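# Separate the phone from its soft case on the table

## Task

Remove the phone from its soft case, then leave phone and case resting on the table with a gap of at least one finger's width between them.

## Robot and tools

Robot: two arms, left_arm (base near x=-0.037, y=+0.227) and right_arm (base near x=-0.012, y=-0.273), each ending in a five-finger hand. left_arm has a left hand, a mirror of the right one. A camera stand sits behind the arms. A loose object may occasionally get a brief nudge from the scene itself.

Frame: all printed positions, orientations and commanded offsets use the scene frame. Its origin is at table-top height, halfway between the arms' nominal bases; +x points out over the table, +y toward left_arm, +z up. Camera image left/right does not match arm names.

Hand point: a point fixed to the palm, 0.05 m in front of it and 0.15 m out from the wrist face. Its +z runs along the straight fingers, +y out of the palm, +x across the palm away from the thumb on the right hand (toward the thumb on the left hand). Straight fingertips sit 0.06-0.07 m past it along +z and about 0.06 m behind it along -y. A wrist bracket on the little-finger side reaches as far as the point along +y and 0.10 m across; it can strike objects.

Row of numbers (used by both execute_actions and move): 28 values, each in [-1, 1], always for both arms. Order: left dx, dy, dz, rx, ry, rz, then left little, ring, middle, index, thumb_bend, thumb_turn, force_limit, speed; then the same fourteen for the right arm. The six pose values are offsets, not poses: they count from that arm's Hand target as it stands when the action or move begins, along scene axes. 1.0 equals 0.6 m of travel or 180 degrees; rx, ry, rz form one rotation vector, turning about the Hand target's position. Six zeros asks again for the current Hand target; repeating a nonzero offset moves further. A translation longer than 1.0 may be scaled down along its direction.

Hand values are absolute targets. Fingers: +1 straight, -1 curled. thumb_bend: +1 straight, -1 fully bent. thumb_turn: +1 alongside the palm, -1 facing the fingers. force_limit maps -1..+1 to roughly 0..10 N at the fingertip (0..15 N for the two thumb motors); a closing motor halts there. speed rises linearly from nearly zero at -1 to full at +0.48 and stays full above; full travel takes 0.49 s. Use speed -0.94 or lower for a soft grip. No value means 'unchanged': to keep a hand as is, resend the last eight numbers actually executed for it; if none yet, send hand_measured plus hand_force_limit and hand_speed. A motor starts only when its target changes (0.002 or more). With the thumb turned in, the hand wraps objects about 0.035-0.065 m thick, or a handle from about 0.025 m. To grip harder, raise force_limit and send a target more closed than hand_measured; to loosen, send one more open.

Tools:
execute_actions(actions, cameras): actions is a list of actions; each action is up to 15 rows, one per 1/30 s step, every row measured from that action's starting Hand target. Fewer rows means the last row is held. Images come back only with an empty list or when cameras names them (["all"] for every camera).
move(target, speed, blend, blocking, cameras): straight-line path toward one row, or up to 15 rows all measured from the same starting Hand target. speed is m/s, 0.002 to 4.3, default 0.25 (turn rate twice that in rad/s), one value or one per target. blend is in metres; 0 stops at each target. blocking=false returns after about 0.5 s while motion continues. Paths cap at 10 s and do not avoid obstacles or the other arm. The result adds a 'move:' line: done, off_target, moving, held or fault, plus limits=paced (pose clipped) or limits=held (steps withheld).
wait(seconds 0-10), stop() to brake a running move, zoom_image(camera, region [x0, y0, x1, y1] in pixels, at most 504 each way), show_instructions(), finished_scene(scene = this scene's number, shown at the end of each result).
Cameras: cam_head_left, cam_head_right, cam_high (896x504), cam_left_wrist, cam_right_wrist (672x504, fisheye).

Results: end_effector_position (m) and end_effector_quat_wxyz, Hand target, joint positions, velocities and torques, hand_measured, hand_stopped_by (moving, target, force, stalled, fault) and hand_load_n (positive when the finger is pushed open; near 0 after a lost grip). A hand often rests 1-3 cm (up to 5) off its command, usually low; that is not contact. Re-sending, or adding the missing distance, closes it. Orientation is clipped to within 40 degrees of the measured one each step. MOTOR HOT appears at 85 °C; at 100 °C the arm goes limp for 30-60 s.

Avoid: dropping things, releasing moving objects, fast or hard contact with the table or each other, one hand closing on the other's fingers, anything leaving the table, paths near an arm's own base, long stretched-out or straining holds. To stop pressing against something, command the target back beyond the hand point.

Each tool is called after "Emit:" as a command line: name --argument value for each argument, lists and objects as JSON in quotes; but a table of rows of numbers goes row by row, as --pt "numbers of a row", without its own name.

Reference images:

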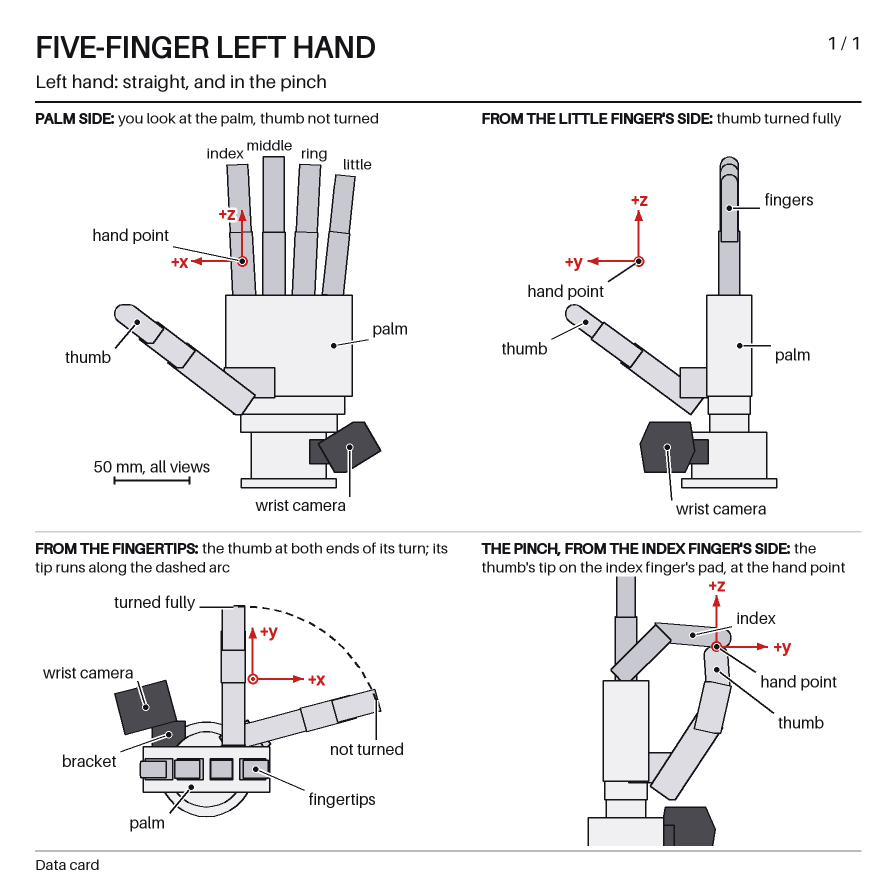

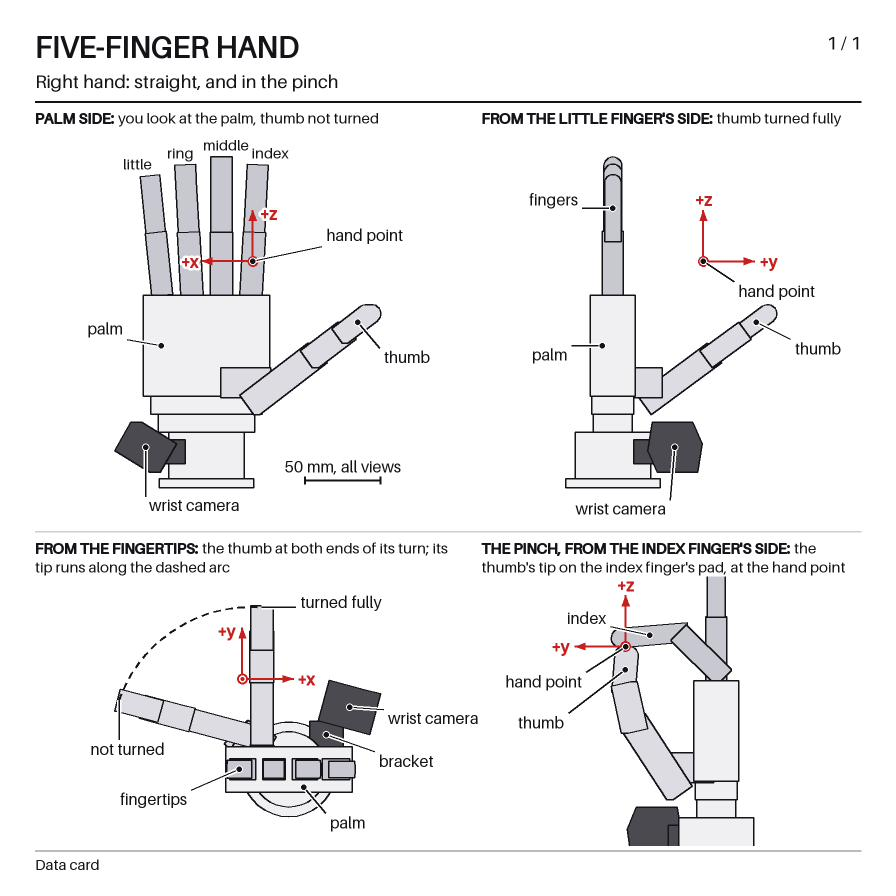

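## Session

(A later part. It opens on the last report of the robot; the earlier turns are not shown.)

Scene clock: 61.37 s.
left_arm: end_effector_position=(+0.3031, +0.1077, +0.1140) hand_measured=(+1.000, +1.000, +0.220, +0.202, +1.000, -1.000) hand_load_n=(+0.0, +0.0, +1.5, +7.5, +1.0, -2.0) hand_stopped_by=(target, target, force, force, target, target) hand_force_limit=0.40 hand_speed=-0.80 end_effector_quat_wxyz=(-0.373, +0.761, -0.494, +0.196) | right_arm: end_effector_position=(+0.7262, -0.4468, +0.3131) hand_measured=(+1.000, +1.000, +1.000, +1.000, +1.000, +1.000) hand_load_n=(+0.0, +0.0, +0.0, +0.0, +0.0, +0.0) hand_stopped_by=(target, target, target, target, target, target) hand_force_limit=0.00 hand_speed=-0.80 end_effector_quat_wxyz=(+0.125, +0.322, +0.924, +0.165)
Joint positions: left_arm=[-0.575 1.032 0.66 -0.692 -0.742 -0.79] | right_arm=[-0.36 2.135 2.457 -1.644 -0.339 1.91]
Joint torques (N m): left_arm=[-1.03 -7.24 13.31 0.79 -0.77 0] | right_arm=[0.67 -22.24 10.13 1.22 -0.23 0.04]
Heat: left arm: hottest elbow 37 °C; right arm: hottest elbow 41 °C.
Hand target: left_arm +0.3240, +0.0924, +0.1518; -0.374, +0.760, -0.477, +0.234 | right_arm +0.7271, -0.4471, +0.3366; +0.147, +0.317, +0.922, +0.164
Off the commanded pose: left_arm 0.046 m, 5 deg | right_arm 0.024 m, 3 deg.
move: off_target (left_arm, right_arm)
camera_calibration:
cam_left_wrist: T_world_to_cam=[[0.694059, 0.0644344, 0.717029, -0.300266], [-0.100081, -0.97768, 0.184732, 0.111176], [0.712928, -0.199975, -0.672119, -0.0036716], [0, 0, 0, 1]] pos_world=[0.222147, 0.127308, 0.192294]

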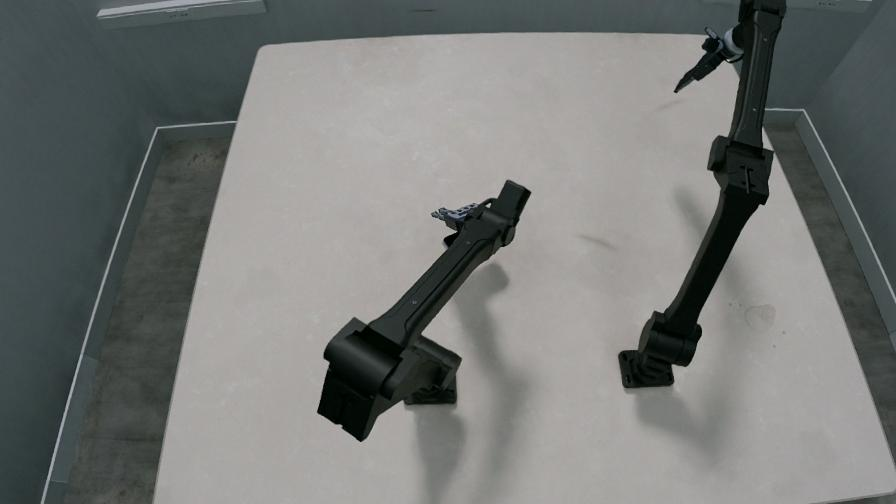

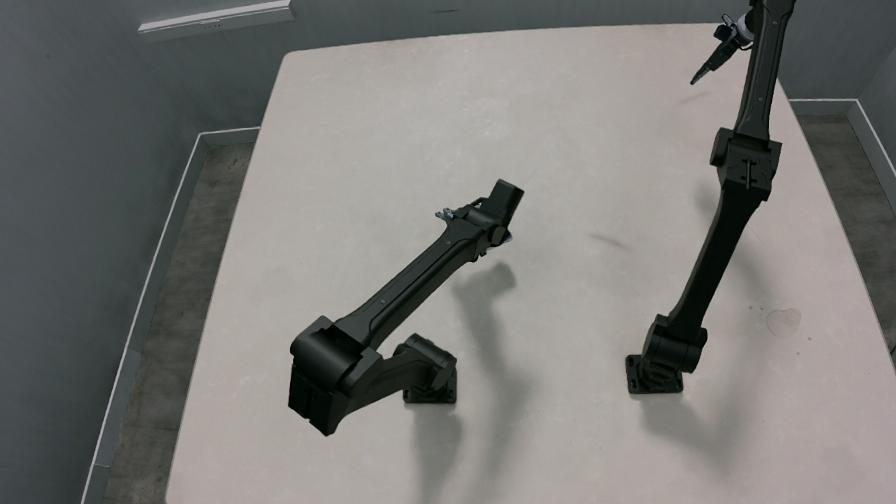

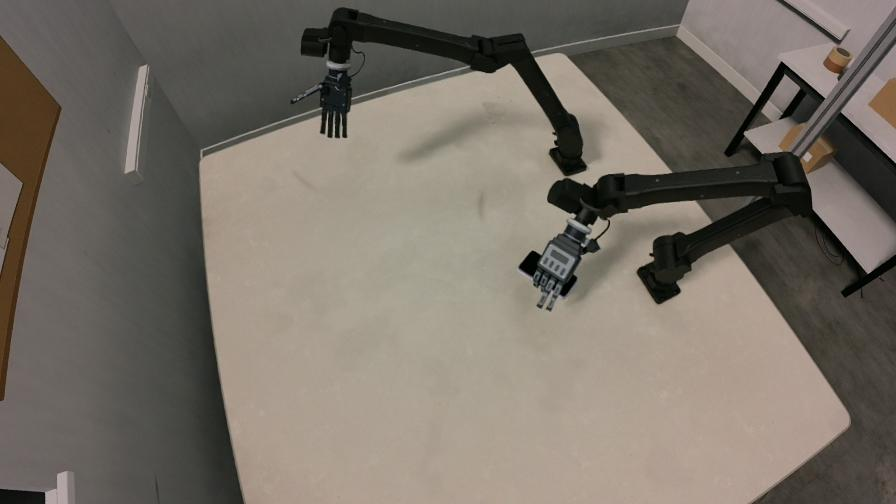

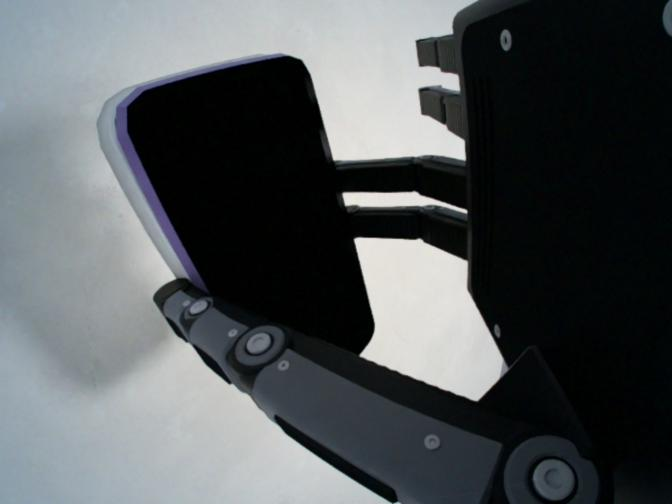

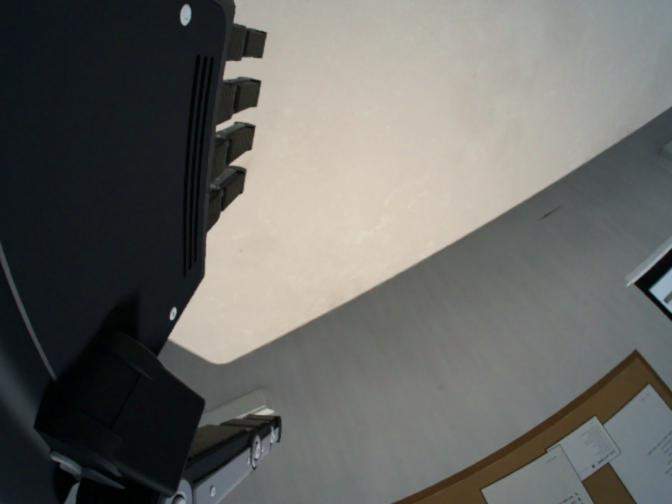

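Emit:
move --target '[0,0,-0.19,0,0,0,1,1,-0.2,-0.2,1,-1,0.4,-0.8,0,0,0,0,0,0,1,1,1,1,1,1,0,-0.8]' --speed 0.1 --cameras '["cam_high","cam_left_wrist"]'

Emit:
zoom_image --camera "cam_left_wrist" --region '[80, 20, 400, 340]'

Emit:
zoom_image --camera "cam_high" --region '[490, 240, 570, 340]'

Scene clock: 65.27 s.
left_arm: end_effector_position=(+0.3170, +0.0992, +0.0319) hand_measured=(+1.000, +1.000, +0.220, +0.202, +1.000, -1.000) hand_load_n=(+0.0, -0.5, +1.0, +6.0, +1.0, -1.5) hand_stopped_by=(target, target, force, force, target, target) hand_force_limit=0.40 hand_speed=-0.80 end_effector_quat_wxyz=(-0.374, +0.761, -0.482, +0.220) | right_arm: end_effector_position=(+0.7262, -0.4468, +0.3131) hand_measured=(+1.000, +1.000, +1.000, +1.000, +1.000, +1.000) hand_load_n=(+0.0, +0.0, +0.0, +0.0, +0.0, +0.0) hand_stopped_by=(target, target, target, target, target, target) hand_force_limit=0.00 hand_speed=-0.80 end_effector_quat_wxyz=(+0.125, +0.322, +0.924, +0.165)
Joint positions: left_arm=[-0.575 1.214 0.516 -0.313 -0.744 -0.79] | right_arm=[-0.36 2.135 2.457 -1.644 -0.339 1.91]
Joint torques (N m): left_arm=[-0.79 -6.71 7.53 1.58 -0.71 0.01] | right_arm=[0.73 -22.24 10.14 1.26 -0.23 0.03]
Heat: left arm: hottest elbow 37 °C; right arm: hottest elbow 41 °C.
Hand target: left_arm +0.3239, +0.0925, +0.0377; -0.374, +0.760, -0.477, +0.234 | right_arm +0.7271, -0.4471, +0.3366; +0.147, +0.317, +0.922, +0.164
Off the commanded pose: left_arm 0.011 m, 2 deg | right_arm 0.024 m, 3 deg.
move: off_target (left_arm, right_arm)
camera_calibration:
cam_left_wrist: T_world_to_cam=[[0.661176, 0.0848033, 0.745422, -0.24313], [-0.107827, -0.972533, 0.206282, 0.120633], [0.742441, -0.216765, -0.633872, -0.0793374], [0, 0, 0, 1]] pos_world=[0.232663, 0.12074, 0.10606]
Images, in order (width x height): cam_high 896x504, cam_left_wrist 672x504.

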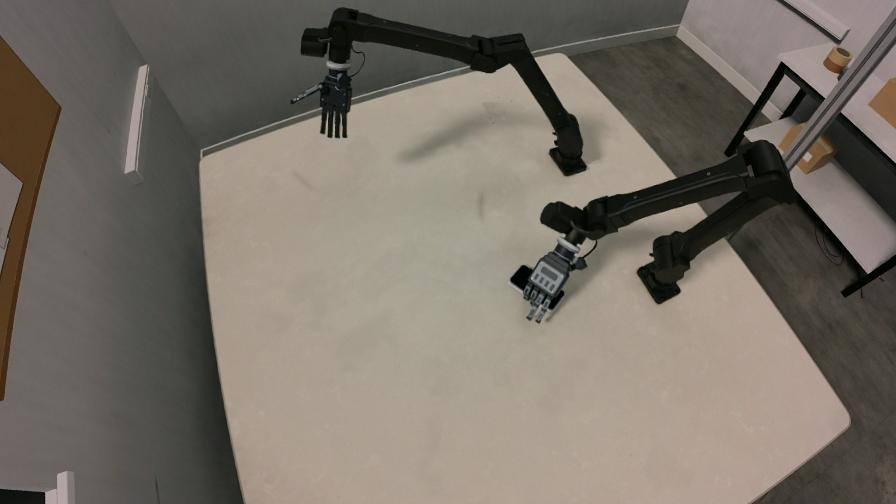

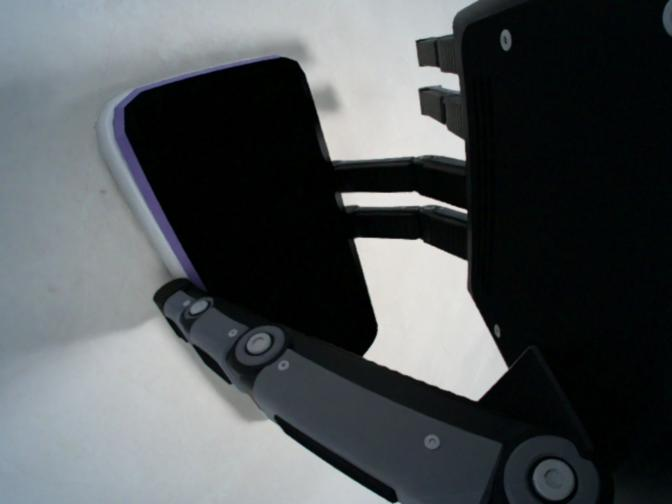

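Scaled by 1.575 from the camera's 672x504 image, which has a finer 960x720 frame.

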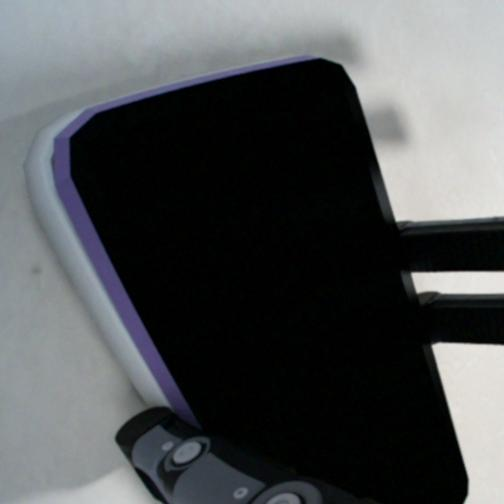

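Scaled by 5.040 from the camera's 896x504 image, which has a finer 1280x720 frame.

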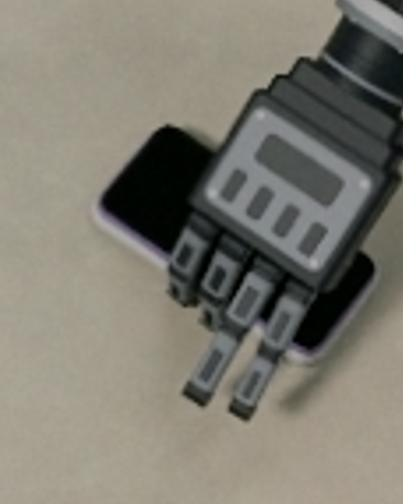

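Emit:
move --pt "0 0 -0.003 0 0 0 1 1 0.4 0.4 1 -1 0.4 -0.7 0 0 0 0 0 0 1 1 1 1 1 1 0 -0.8" --pt "0.0 0 0.012 0 0 0 1 1 0.41 0.41 1 -1 0.4 -0.7 0 0 0 0 0 0 1 1 1 1 1 1 0 -0.8" --speed 0.05 --cameras '["cam_high","cam_left_wrist"]'

Emit:
zoom_image --camera "cam_left_wrist" --region '[80, 20, 400, 340]'

Emit:
zoom_image --camera "cam_high" --region '[490, 240, 570, 340]'

Scene clock: 68.00 s.
left_arm: end_effector_position=(+0.3171, +0.0991, +0.0325) hand_measured=(+1.000, +1.000, +0.410, +0.410, +1.000, -1.000) hand_load_n=(+0.0, +0.0, +0.0, +0.0, +0.0, +0.0) hand_stopped_by=(target, target, target, target, target, target) hand_force_limit=0.40 hand_speed=-0.70 end_effector_quat_wxyz=(-0.374, +0.761, -0.482, +0.220) | right_arm: end_effector_position=(+0.7262, -0.4468, +0.3131) hand_measured=(+1.000, +1.000, +1.000, +1.000, +1.000, +1.000) hand_load_n=(+0.0, +0.0, +0.0, +0.0, +0.0, +0.0) hand_stopped_by=(target, target, target, target, target, target) hand_force_limit=0.00 hand_speed=-0.80 end_effector_quat_wxyz=(+0.125, +0.322, +0.924, +0.165)
Joint positions: left_arm=[-0.575 1.212 0.516 -0.313 -0.743 -0.79] | right_arm=[-0.36 2.135 2.457 -1.644 -0.339 1.91]
Joint torques (N m): left_arm=[-0.85 -7.94 8.25 0.59 -0.7 0.03] | right_arm=[0.73 -22.24 10.15 1.25 -0.23 0.03]
Heat: left arm: hottest elbow 37 °C; right arm: hottest elbow 41 °C.
Hand target: left_arm +0.3240, +0.0924, +0.0450; -0.374, +0.760, -0.477, +0.234 | right_arm +0.7271, -0.4471, +0.3366; +0.147, +0.317, +0.922, +0.164
Off the commanded pose: left_arm 0.016 m, 2 deg | right_arm 0.024 m, 3 deg.
move: off_target (left_arm, right_arm); target 2's new numbers were sent with left_arm's hand 0.016 m and 2 deg from that target
camera_calibration:
cam_left_wrist: T_world_to_cam=[[0.660354, 0.0854111, 0.746081, -0.243318], [-0.108352, -0.972278, 0.207208, 0.120529], [0.743096, -0.21767, -0.632794, -0.0791688], [0, 0, 0, 1]] pos_world=[0.232565, 0.120737, 0.106463]
Images, in order (width x height): cam_high 896x504, cam_left_wrist 672x504.

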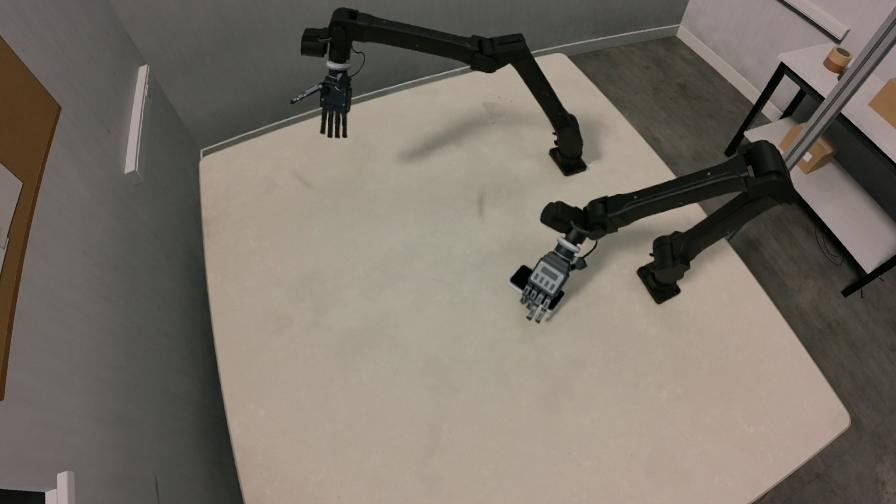

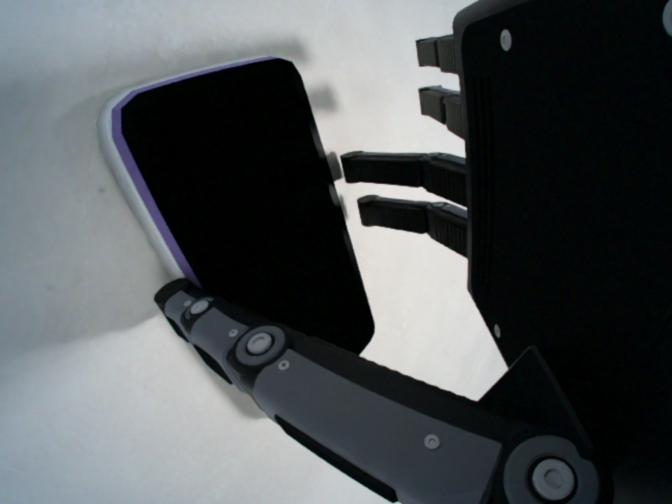

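Scaled by 1.575 from the camera's 672x504 image, which has a finer 960x720 frame.

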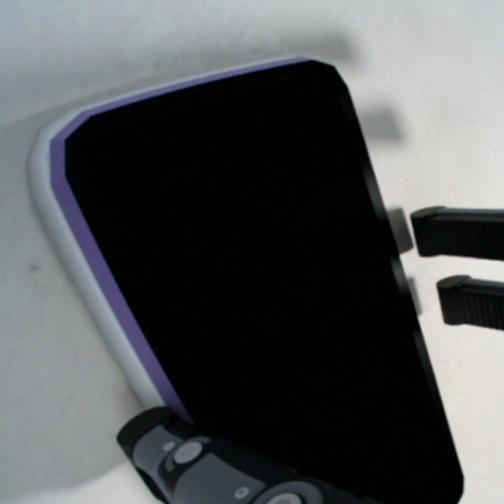

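Scaled by 5.040 from the camera's 896x504 image, which has a finer 1280x720 frame.

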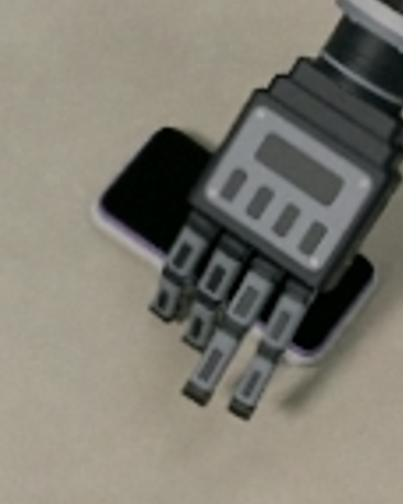

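Emit:
move --pt "-0.011 0 0.05 0 0 0 1 1 0.5 0.5 1 -1 0.4 -0.7 0 0 0 0 0 0 1 1 1 1 1 1 0 -0.8" --pt "-0.011 0 -0.0125 0 0 0 1 1 0.5 0.5 1 -1 0.4 -0.7 0 0 0 0 0 0 1 1 1 1 1 1 0 -0.8" --speed 0.08 --cameras '["cam_high","cam_left_wrist"]'

Emit:
zoom_image --camera "cam_left_wrist" --region '[80, 20, 400, 340]'

Scene clock: 71.20 s.
left_arm: end_effector_position=(+0.3146, +0.0984, +0.0365) hand_measured=(+1.000, +1.000, +0.500, +0.500, +1.000, -1.000) hand_load_n=(+0.0, +0.0, +0.0, +0.0, +0.0, -0.5) hand_stopped_by=(target, target, target, target, target, target) hand_force_limit=0.40 hand_speed=-0.70 end_effector_quat_wxyz=(-0.375, +0.760, -0.481, +0.225) | right_arm: end_effector_position=(+0.7262, -0.4468, +0.3131) hand_measured=(+1.000, +1.000, +1.000, +1.000, +1.000, +1.000) hand_load_n=(+0.0, +0.0, +0.0, +0.0, +0.0, +0.0) hand_stopped_by=(target, target, target, target, target, target) hand_force_limit=0.00 hand_speed=-0.80 end_effector_quat_wxyz=(+0.125, +0.322, +0.924, +0.165)
Joint positions: left_arm=[-0.582 1.192 0.51 -0.321 -0.748 -0.793] | right_arm=[-0.36 2.135 2.457 -1.644 -0.339 1.91]
Joint torques (N m): left_arm=[-1.38 -5.89 7.1 1.43 -0.81 -0.11] | right_arm=[0.73 -22.24 10.14 1.25 -0.23 0.03]
Heat: left arm: hottest elbow 37 °C; right arm: hottest elbow 41 °C.
Hand target: left_arm +0.3174, +0.0923, +0.0376; -0.374, +0.760, -0.477, +0.234 | right_arm +0.7271, -0.4471, +0.3366; +0.147, +0.317, +0.922, +0.164
Off the commanded pose: left_arm 0.007 m, 1 deg | right_arm 0.024 m, 3 deg.
move: off_target (right_arm)
camera_calibration:
cam_left_wrist: T_world_to_cam=[[0.654085, 0.0855868, 0.751563, -0.242911], [-0.113165, -0.971324, 0.2091, 0.120118], [0.747908, -0.22182, -0.625644, -0.0763564], [0, 0, 0, 1]] pos_world=[0.229585, 0.120526, 0.109675]
Images, in order (width x height): cam_high 896x504, cam_left_wrist 672x504.

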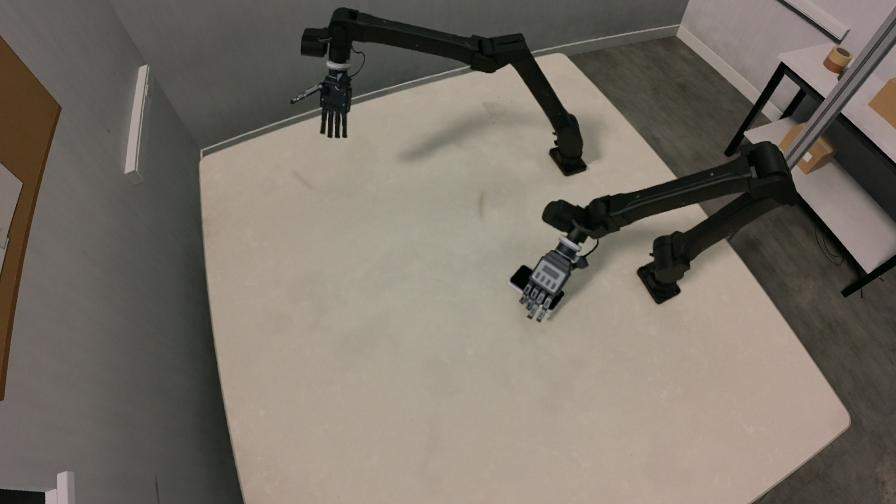

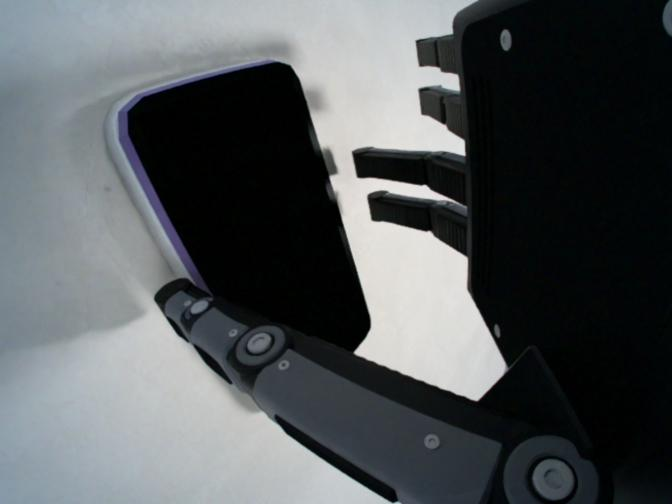

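Scaled by 1.575 from the camera's 672x504 image, which has a finer 960x720 frame.

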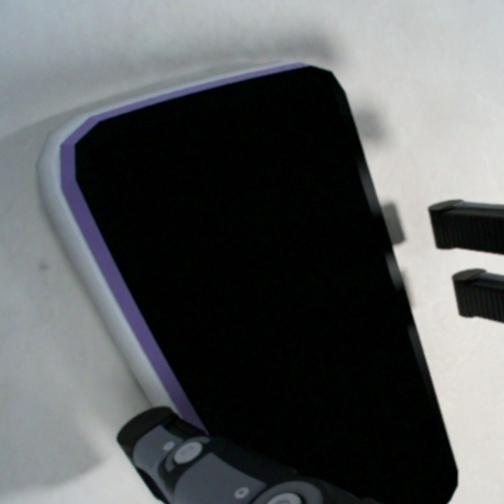

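Emit:
move --target '[0,0,0,0,0,0,1,1,-0.2,-0.2,1,-1,0.3,-0.85,0,0,0,0,0,0,1,1,1,1,1,1,0,-0.8]' --speed 0.07 --cameras '["cam_left_wrist"]'

Emit:
zoom_image --camera "cam_left_wrist" --region '[80, 20, 400, 340]'

Scene clock: 72.77 s.
left_arm: end_effector_position=(+0.3156, +0.0992, +0.0374) hand_measured=(+1.000, +1.000, +0.156, +0.128, +1.000, -1.000) hand_load_n=(+0.0, +0.0, +2.0, +6.0, +1.0, -0.5) hand_stopped_by=(target, target, force, force, target, target) hand_force_limit=0.30 hand_speed=-0.85 end_effector_quat_wxyz=(-0.377, +0.760, -0.479, +0.226) | right_arm: end_effector_position=(+0.7262, -0.4468, +0.3131) hand_measured=(+1.000, +1.000, +1.000, +1.000, +1.000, +1.000) hand_load_n=(+0.0, +0.0, +0.0, +0.0, +0.0, +0.0) hand_stopped_by=(target, target, target, target, target, target) hand_force_limit=0.00 hand_speed=-0.80 end_effector_quat_wxyz=(+0.125, +0.322, +0.924, +0.165)
Joint positions: left_arm=[-0.582 1.192 0.51 -0.318 -0.754 -0.794] | right_arm=[-0.36 2.135 2.457 -1.644 -0.339 1.91]
Joint torques (N m): left_arm=[-1.67 -5.89 6.99 1.33 -0.57 -0.11] | right_arm=[0.73 -22.24 10.14 1.25 -0.24 0.04]
Heat: left arm: hottest elbow 37 °C; right arm: hottest elbow 41 °C.
Hand target: left_arm +0.3174, +0.0923, +0.0376; -0.374, +0.760, -0.477, +0.234 | right_arm +0.7271, -0.4471, +0.3366; +0.147, +0.317, +0.922, +0.164
Off the commanded pose: left_arm 0.007 m, 1 deg | right_arm 0.024 m, 3 deg.
move: off_target (right_arm)
camera_calibration:
cam_left_wrist: T_world_to_cam=[[0.649068, 0.0866807, 0.755776, -0.243015], [-0.110166, -0.972304, 0.206126, 0.120052], [0.752711, -0.217051, -0.621543, -0.0785758], [0, 0, 0, 1]] pos_world=[0.230104, 0.120737, 0.110081]
Images, in order (width x height): cam_left_wrist 672x504.

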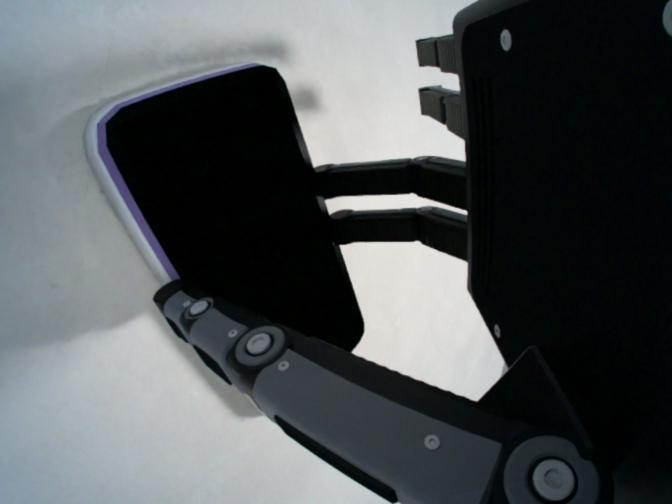

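Scaled by 1.575 from the camera's 672x504 image, which has a finer 960x720 frame.

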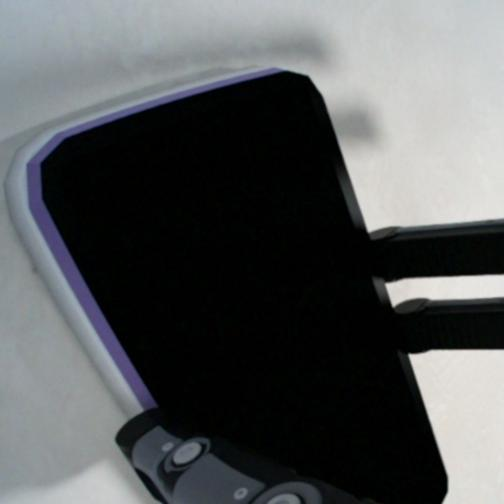

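Emit:
move --target '[0,0,0.12,0,0,0,1,1,-0.2,-0.2,1,-1,0.3,-0.85,0,0,0,0,0,0,1,1,1,1,1,1,0,-0.8]' --speed 0.1 --cameras '["cam_left_wrist","cam_high"]'

Emit:
zoom_image --camera "cam_left_wrist" --region '[80, 20, 400, 340]'

Emit:
zoom_image --camera "cam_high" --region '[490, 240, 570, 340]'

Scene clock: 74.93 s.
left_arm: end_effector_position=(+0.3015, +0.1081, +0.0831) hand_measured=(+1.000, +1.000, +0.154, +0.128, +1.000, -1.000) hand_load_n=(+0.0, +0.0, +0.0, +0.0, +0.0, +0.0) hand_stopped_by=(target, target, force, force, target, target) hand_force_limit=0.30 hand_speed=-0.85 end_effector_quat_wxyz=(-0.377, +0.760, -0.488, +0.205) | right_arm: end_effector_position=(+0.7262, -0.4468, +0.3131) hand_measured=(+1.000, +1.000, +1.000, +1.000, +1.000, +1.000) hand_load_n=(+0.0, +0.0, +0.0, +0.0, +0.0, +0.0) hand_stopped_by=(target, target, target, target, target, target) hand_force_limit=0.00 hand_speed=-0.80 end_effector_quat_wxyz=(+0.125, +0.322, +0.924, +0.165)
Joint positions: left_arm=[-0.582 1.062 0.583 -0.567 -0.753 -0.798] | right_arm=[-0.36 2.135 2.457 -1.644 -0.339 1.91]
Joint torques (N m): left_arm=[-1.44 -6.53 11.75 0.64 -0.57 -0.06] | right_arm=[0.67 -22.3 10.17 1.25 -0.24 0.03]
Heat: left arm: hottest elbow 37 °C; right arm: hottest elbow 41 °C.
Hand target: left_arm +0.3173, +0.0923, +0.1095; -0.374, +0.760, -0.477, +0.234 | right_arm +0.7271, -0.4471, +0.3366; +0.147, +0.317, +0.922, +0.164
Off the commanded pose: left_arm 0.035 m, 3 deg | right_arm 0.024 m, 3 deg.
move: off_target (left_arm, right_arm)
camera_calibration:
cam_left_wrist: T_world_to_cam=[[0.678021, 0.0708622, 0.731619, -0.274119], [-0.101154, -0.976877, 0.18836, 0.116926], [0.728049, -0.201718, -0.655175, -0.0290078], [0, 0, 0, 1]] pos_world=[0.218805, 0.127796, 0.159521]
Images, in order (width x height): cam_high 896x504, cam_left_wrist 672x504.

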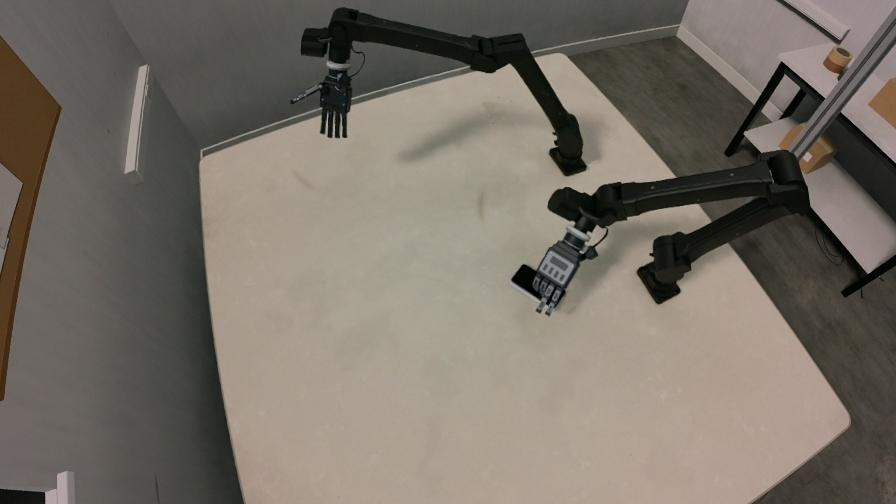

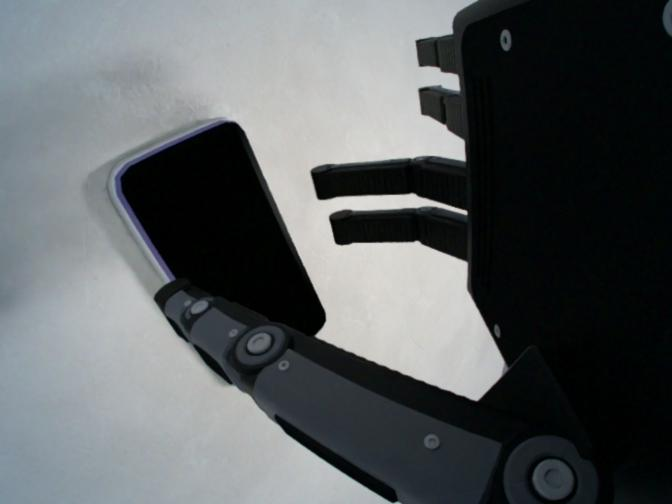

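Scaled by 1.575 from the camera's 672x504 image, which has a finer 960x720 frame.

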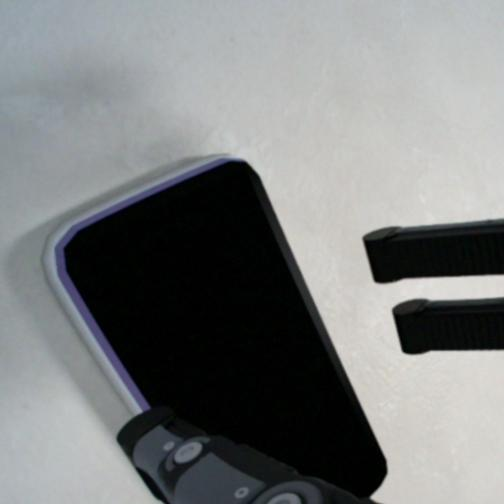

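Scaled by 5.040 from the camera's 896x504 image, which has a finer 1280x720 frame.

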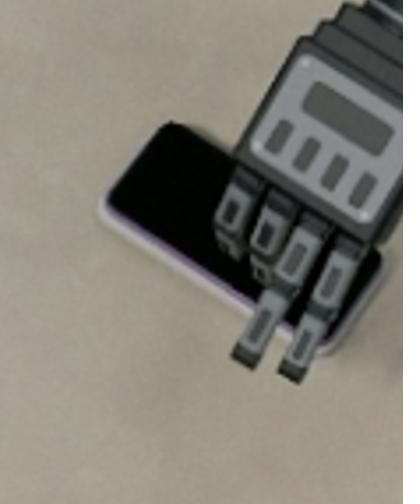

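Emit:
move --pt "-0.021 -0.003 -0.066 0 0 0 1 1 0.5 0.5 1 -1 0.4 -0.5 0 0 0 0 0 0 1 1 1 1 1 1 0 -0.8" --pt "-0.021 -0.003 -0.125 0 0 0 1 1 0.5 0.5 1 -1 0.4 -0.5 0 0 0 0 0 0 1 1 1 1 1 1 0 -0.8" --speed 0.08 --cameras '["cam_high","cam_left_wrist"]'

Emit:
zoom_image --camera "cam_left_wrist" --region '[80, 20, 400, 340]'

Emit:
zoom_image --camera "cam_high" --region '[490, 240, 570, 340]'

Scene clock: 81.93 s.
left_arm: end_effector_position=(+0.3023, +0.0967, +0.0337) hand_measured=(+1.000, +1.000, +0.500, +0.500, +1.000, -1.000) hand_load_n=(+0.0, +0.0, +0.0, +0.0, +0.0, +0.0) hand_stopped_by=(target, target, target, target, target, target) hand_force_limit=0.40 hand_speed=-0.50 end_effector_quat_wxyz=(-0.375, +0.760, -0.481, +0.225) | right_arm: end_effector_position=(+0.7262, -0.4468, +0.3131) hand_measured=(+1.000, +1.000, +1.000, +1.000, +1.000, +1.000) hand_load_n=(+0.0, +0.0, +0.0, +0.0, +0.0, +0.0) hand_stopped_by=(target, target, target, target, target, target) hand_force_limit=0.00 hand_speed=-0.80 end_effector_quat_wxyz=(+0.125, +0.322, +0.924, +0.165)
Joint positions: left_arm=[-0.612 1.172 0.49 -0.344 -0.764 -0.829] | right_arm=[-0.36 2.135 2.457 -1.644 -0.339 1.91]
Joint torques (N m): left_arm=[-1.26 -5.71 6.98 1.36 -0.82 -0.11] | right_arm=[0.67 -22.18 10.15 1.25 -0.24 0.03]
Heat: left arm: hottest elbow 37 °C; right arm: hottest elbow 42 °C.
Hand target: left_arm +0.3048, +0.0905, +0.0346; -0.374, +0.760, -0.477, +0.234 | right_arm +0.7271, -0.4471, +0.3366; +0.147, +0.317, +0.922, +0.164
Off the commanded pose: left_arm 0.007 m, 1 deg | right_arm 0.024 m, 3 deg.
move: off_target (right_arm)
camera_calibration:
cam_left_wrist: T_world_to_cam=[[0.653565, 0.0861662, 0.75195, -0.232475], [-0.112632, -0.971364, 0.209204, 0.117548], [0.748443, -0.221422, -0.625144, -0.0694915], [0, 0, 0, 1]] pos_world=[0.217187, 0.118826, 0.106776]
Images, in order (width x height): cam_high 896x504, cam_left_wrist 672x504.

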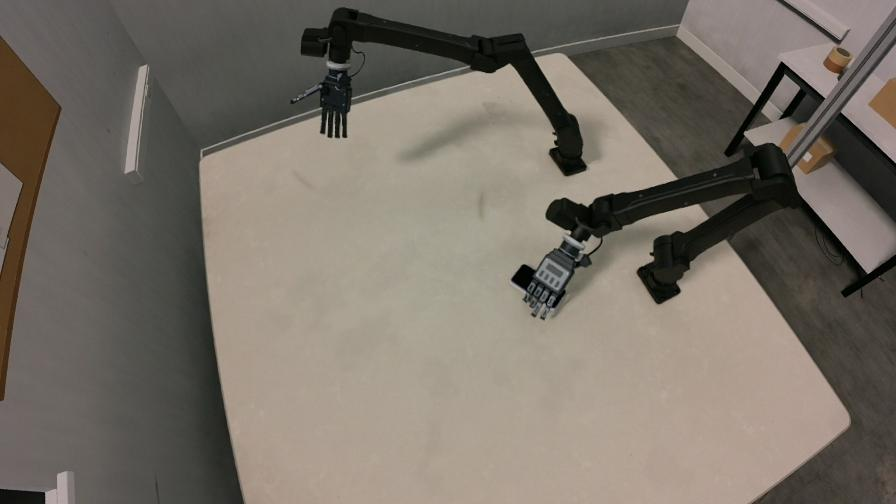

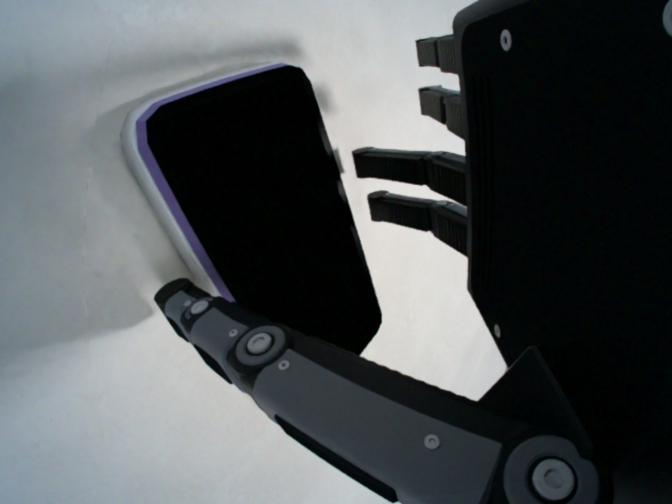

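Scaled by 1.575 from the camera's 672x504 image, which has a finer 960x720 frame.

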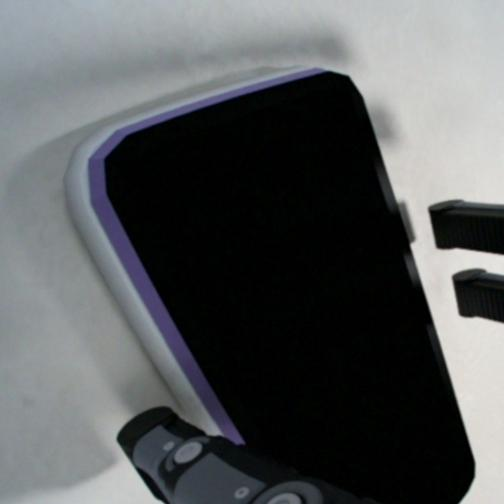

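Scaled by 5.040 from the camera's 896x504 image, which has a finer 1280x720 frame.

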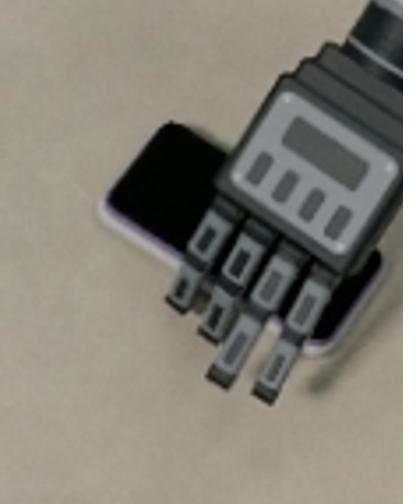

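Emit:
move --target '[0,0,0,0,0,0,1,1,-0.2,-0.2,1,-1,0.6,-0.8,0,0,0,0,0,0,1,1,1,1,1,1,0,-0.8]' --speed 0.07 --cameras '["cam_left_wrist"]'

Emit:
zoom_image --camera "cam_left_wrist" --region '[80, 20, 400, 340]'

Scene clock: 83.33 s.
left_arm: end_effector_position=(+0.3037, +0.0970, +0.0346) hand_measured=(+1.000, +1.000, +0.172, +0.170, +1.000, -1.000) hand_load_n=(+0.0, +0.0, +9.5, +7.0, +2.0, -1.5) hand_stopped_by=(target, target, force, force, target, target) hand_force_limit=0.60 hand_speed=-0.80 end_effector_quat_wxyz=(-0.377, +0.760, -0.478, +0.227) | right_arm: end_effector_position=(+0.7262, -0.4468, +0.3131) hand_measured=(+1.000, +1.000, +1.000, +1.000, +1.000, +1.000) hand_load_n=(+0.0, +0.0, +0.0, +0.0, +0.0, +0.0) hand_stopped_by=(target, target, target, target, target, target) hand_force_limit=0.00 hand_speed=-0.80 end_effector_quat_wxyz=(+0.125, +0.322, +0.924, +0.165)
Joint positions: left_arm=[-0.612 1.173 0.49 -0.339 -0.77 -0.831] | right_arm=[-0.36 2.135 2.457 -1.644 -0.339 1.91]
Joint torques (N m): left_arm=[-1.32 -5.48 7.05 1.22 -0.6 -0.1] | right_arm=[0.67 -22.3 10.15 1.24 -0.23 0.03]
Heat: left arm: hottest elbow 37 °C; right arm: hottest elbow 42 °C.
Hand target: left_arm +0.3048, +0.0905, +0.0346; -0.374, +0.760, -0.477, +0.234 | right_arm +0.7271, -0.4471, +0.3366; +0.147, +0.317, +0.922, +0.164
Off the commanded pose: left_arm 0.007 m, 1 deg | right_arm 0.024 m, 3 deg.
move: off_target (right_arm)
camera_calibration:
cam_left_wrist: T_world_to_cam=[[0.647766, 0.0887989, 0.756647, -0.232786], [-0.110089, -0.971849, 0.208302, 0.117084], [0.753844, -0.21823, -0.619755, -0.0720675], [0, 0, 0, 1]] pos_world=[0.218008, 0.118732, 0.107084]
Images, in order (width x height): cam_left_wrist 672x504.

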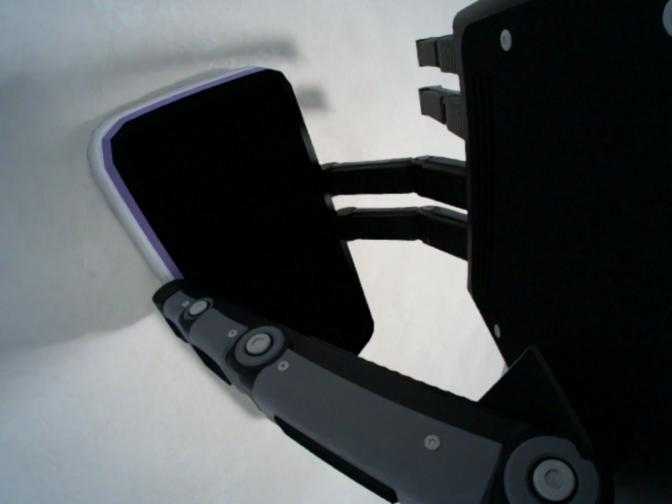

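Scaled by 1.575 from the camera's 672x504 image, which has a finer 960x720 frame.

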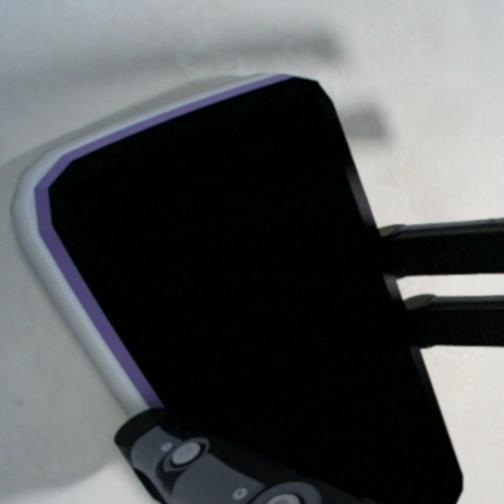

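Emit:
move --target '[0.03,-0.005,0.15,0,0,0,1,1,-0.2,-0.2,1,-1,0.6,-0.8,0,0,0,0,0,0,1,1,1,1,1,1,0,-0.8]' --speed 0.08 --cameras '["cam_left_wrist","cam_high"]'

Emit:
zoom_image --camera "cam_left_wrist" --region '[80, 20, 400, 340]'

Emit:
zoom_image --camera "cam_high" --region '[490, 240, 570, 340]'

Scene clock: 86.23 s.
left_arm: end_effector_position=(+0.3057, +0.0949, +0.0975) hand_measured=(+1.000, +1.000, +0.170, +0.170, +1.000, -1.000) hand_load_n=(+0.0, +0.0, +0.0, +0.0, +0.0, +0.0) hand_stopped_by=(target, target, force, force, target, target) hand_force_limit=0.60 hand_speed=-0.80 end_effector_quat_wxyz=(-0.374, +0.760, -0.487, +0.213) | right_arm: end_effector_position=(+0.7262, -0.4468, +0.3131) hand_measured=(+1.000, +1.000, +1.000, +1.000, +1.000, +1.000) hand_load_n=(+0.0, +0.0, +0.0, +0.0, +0.0, +0.0) hand_stopped_by=(target, target, target, target, target, target) hand_force_limit=0.00 hand_speed=-0.80 end_effector_quat_wxyz=(+0.125, +0.322, +0.924, +0.165)
Joint positions: left_arm=[-0.609 1.066 0.626 -0.611 -0.759 -0.825] | right_arm=[-0.36 2.135 2.457 -1.644 -0.339 1.91]
Joint torques (N m): left_arm=[0.62 -6.83 11.99 0.64 -0.51 0.17] | right_arm=[0.79 -22.24 10.17 1.24 -0.23 0.03]
Heat: left arm: hottest elbow 38 °C; right arm: hottest elbow 42 °C.
Hand target: left_arm +0.3228, +0.0875, +0.1247; -0.374, +0.760, -0.477, +0.234 | right_arm +0.7271, -0.4471, +0.3366; +0.147, +0.317, +0.922, +0.164
Off the commanded pose: left_arm 0.033 m, 3 deg | right_arm 0.024 m, 3 deg.
move: off_target (left_arm, right_arm)
camera_calibration:
cam_left_wrist: T_world_to_cam=[[0.671943, 0.075276, 0.736767, -0.285608], [-0.109075, -0.973914, 0.198983, 0.10288], [0.732527, -0.214068, -0.646204, -0.0263336], [0, 0, 0, 1]] pos_world=[0.222424, 0.116058, 0.172938]
Images, in order (width x height): cam_high 896x504, cam_left_wrist 672x504.

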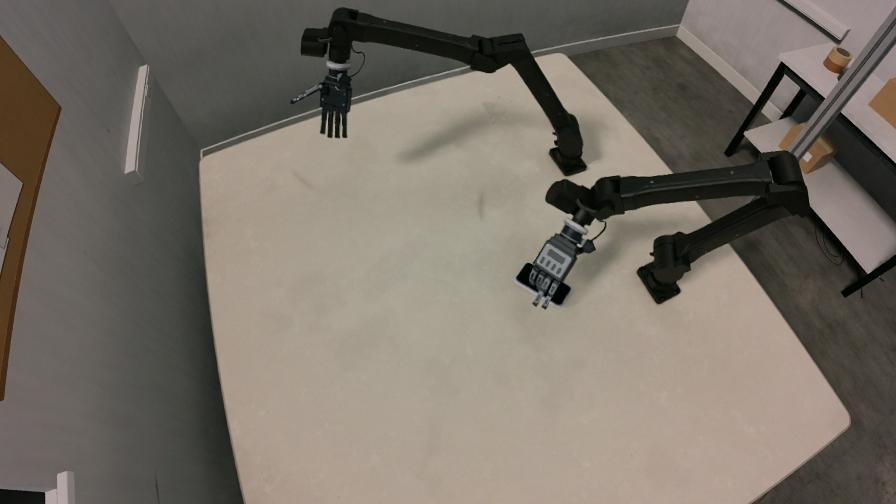

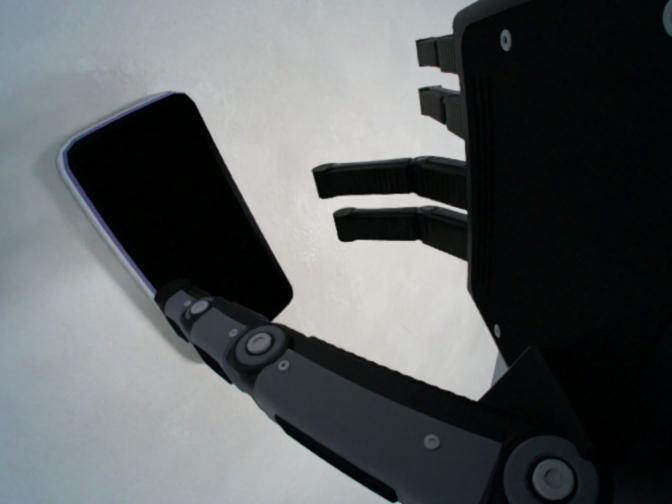

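Scaled by 1.575 from the camera's 672x504 image, which has a finer 960x720 frame.

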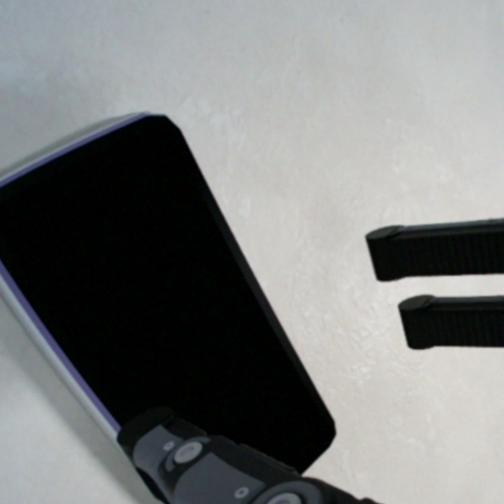

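Scaled by 5.040 from the camera's 896x504 image, which has a finer 1280x720 frame.

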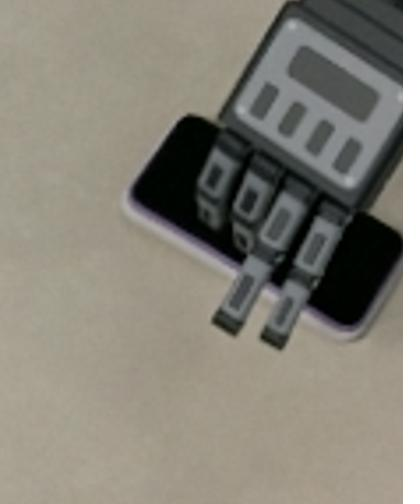

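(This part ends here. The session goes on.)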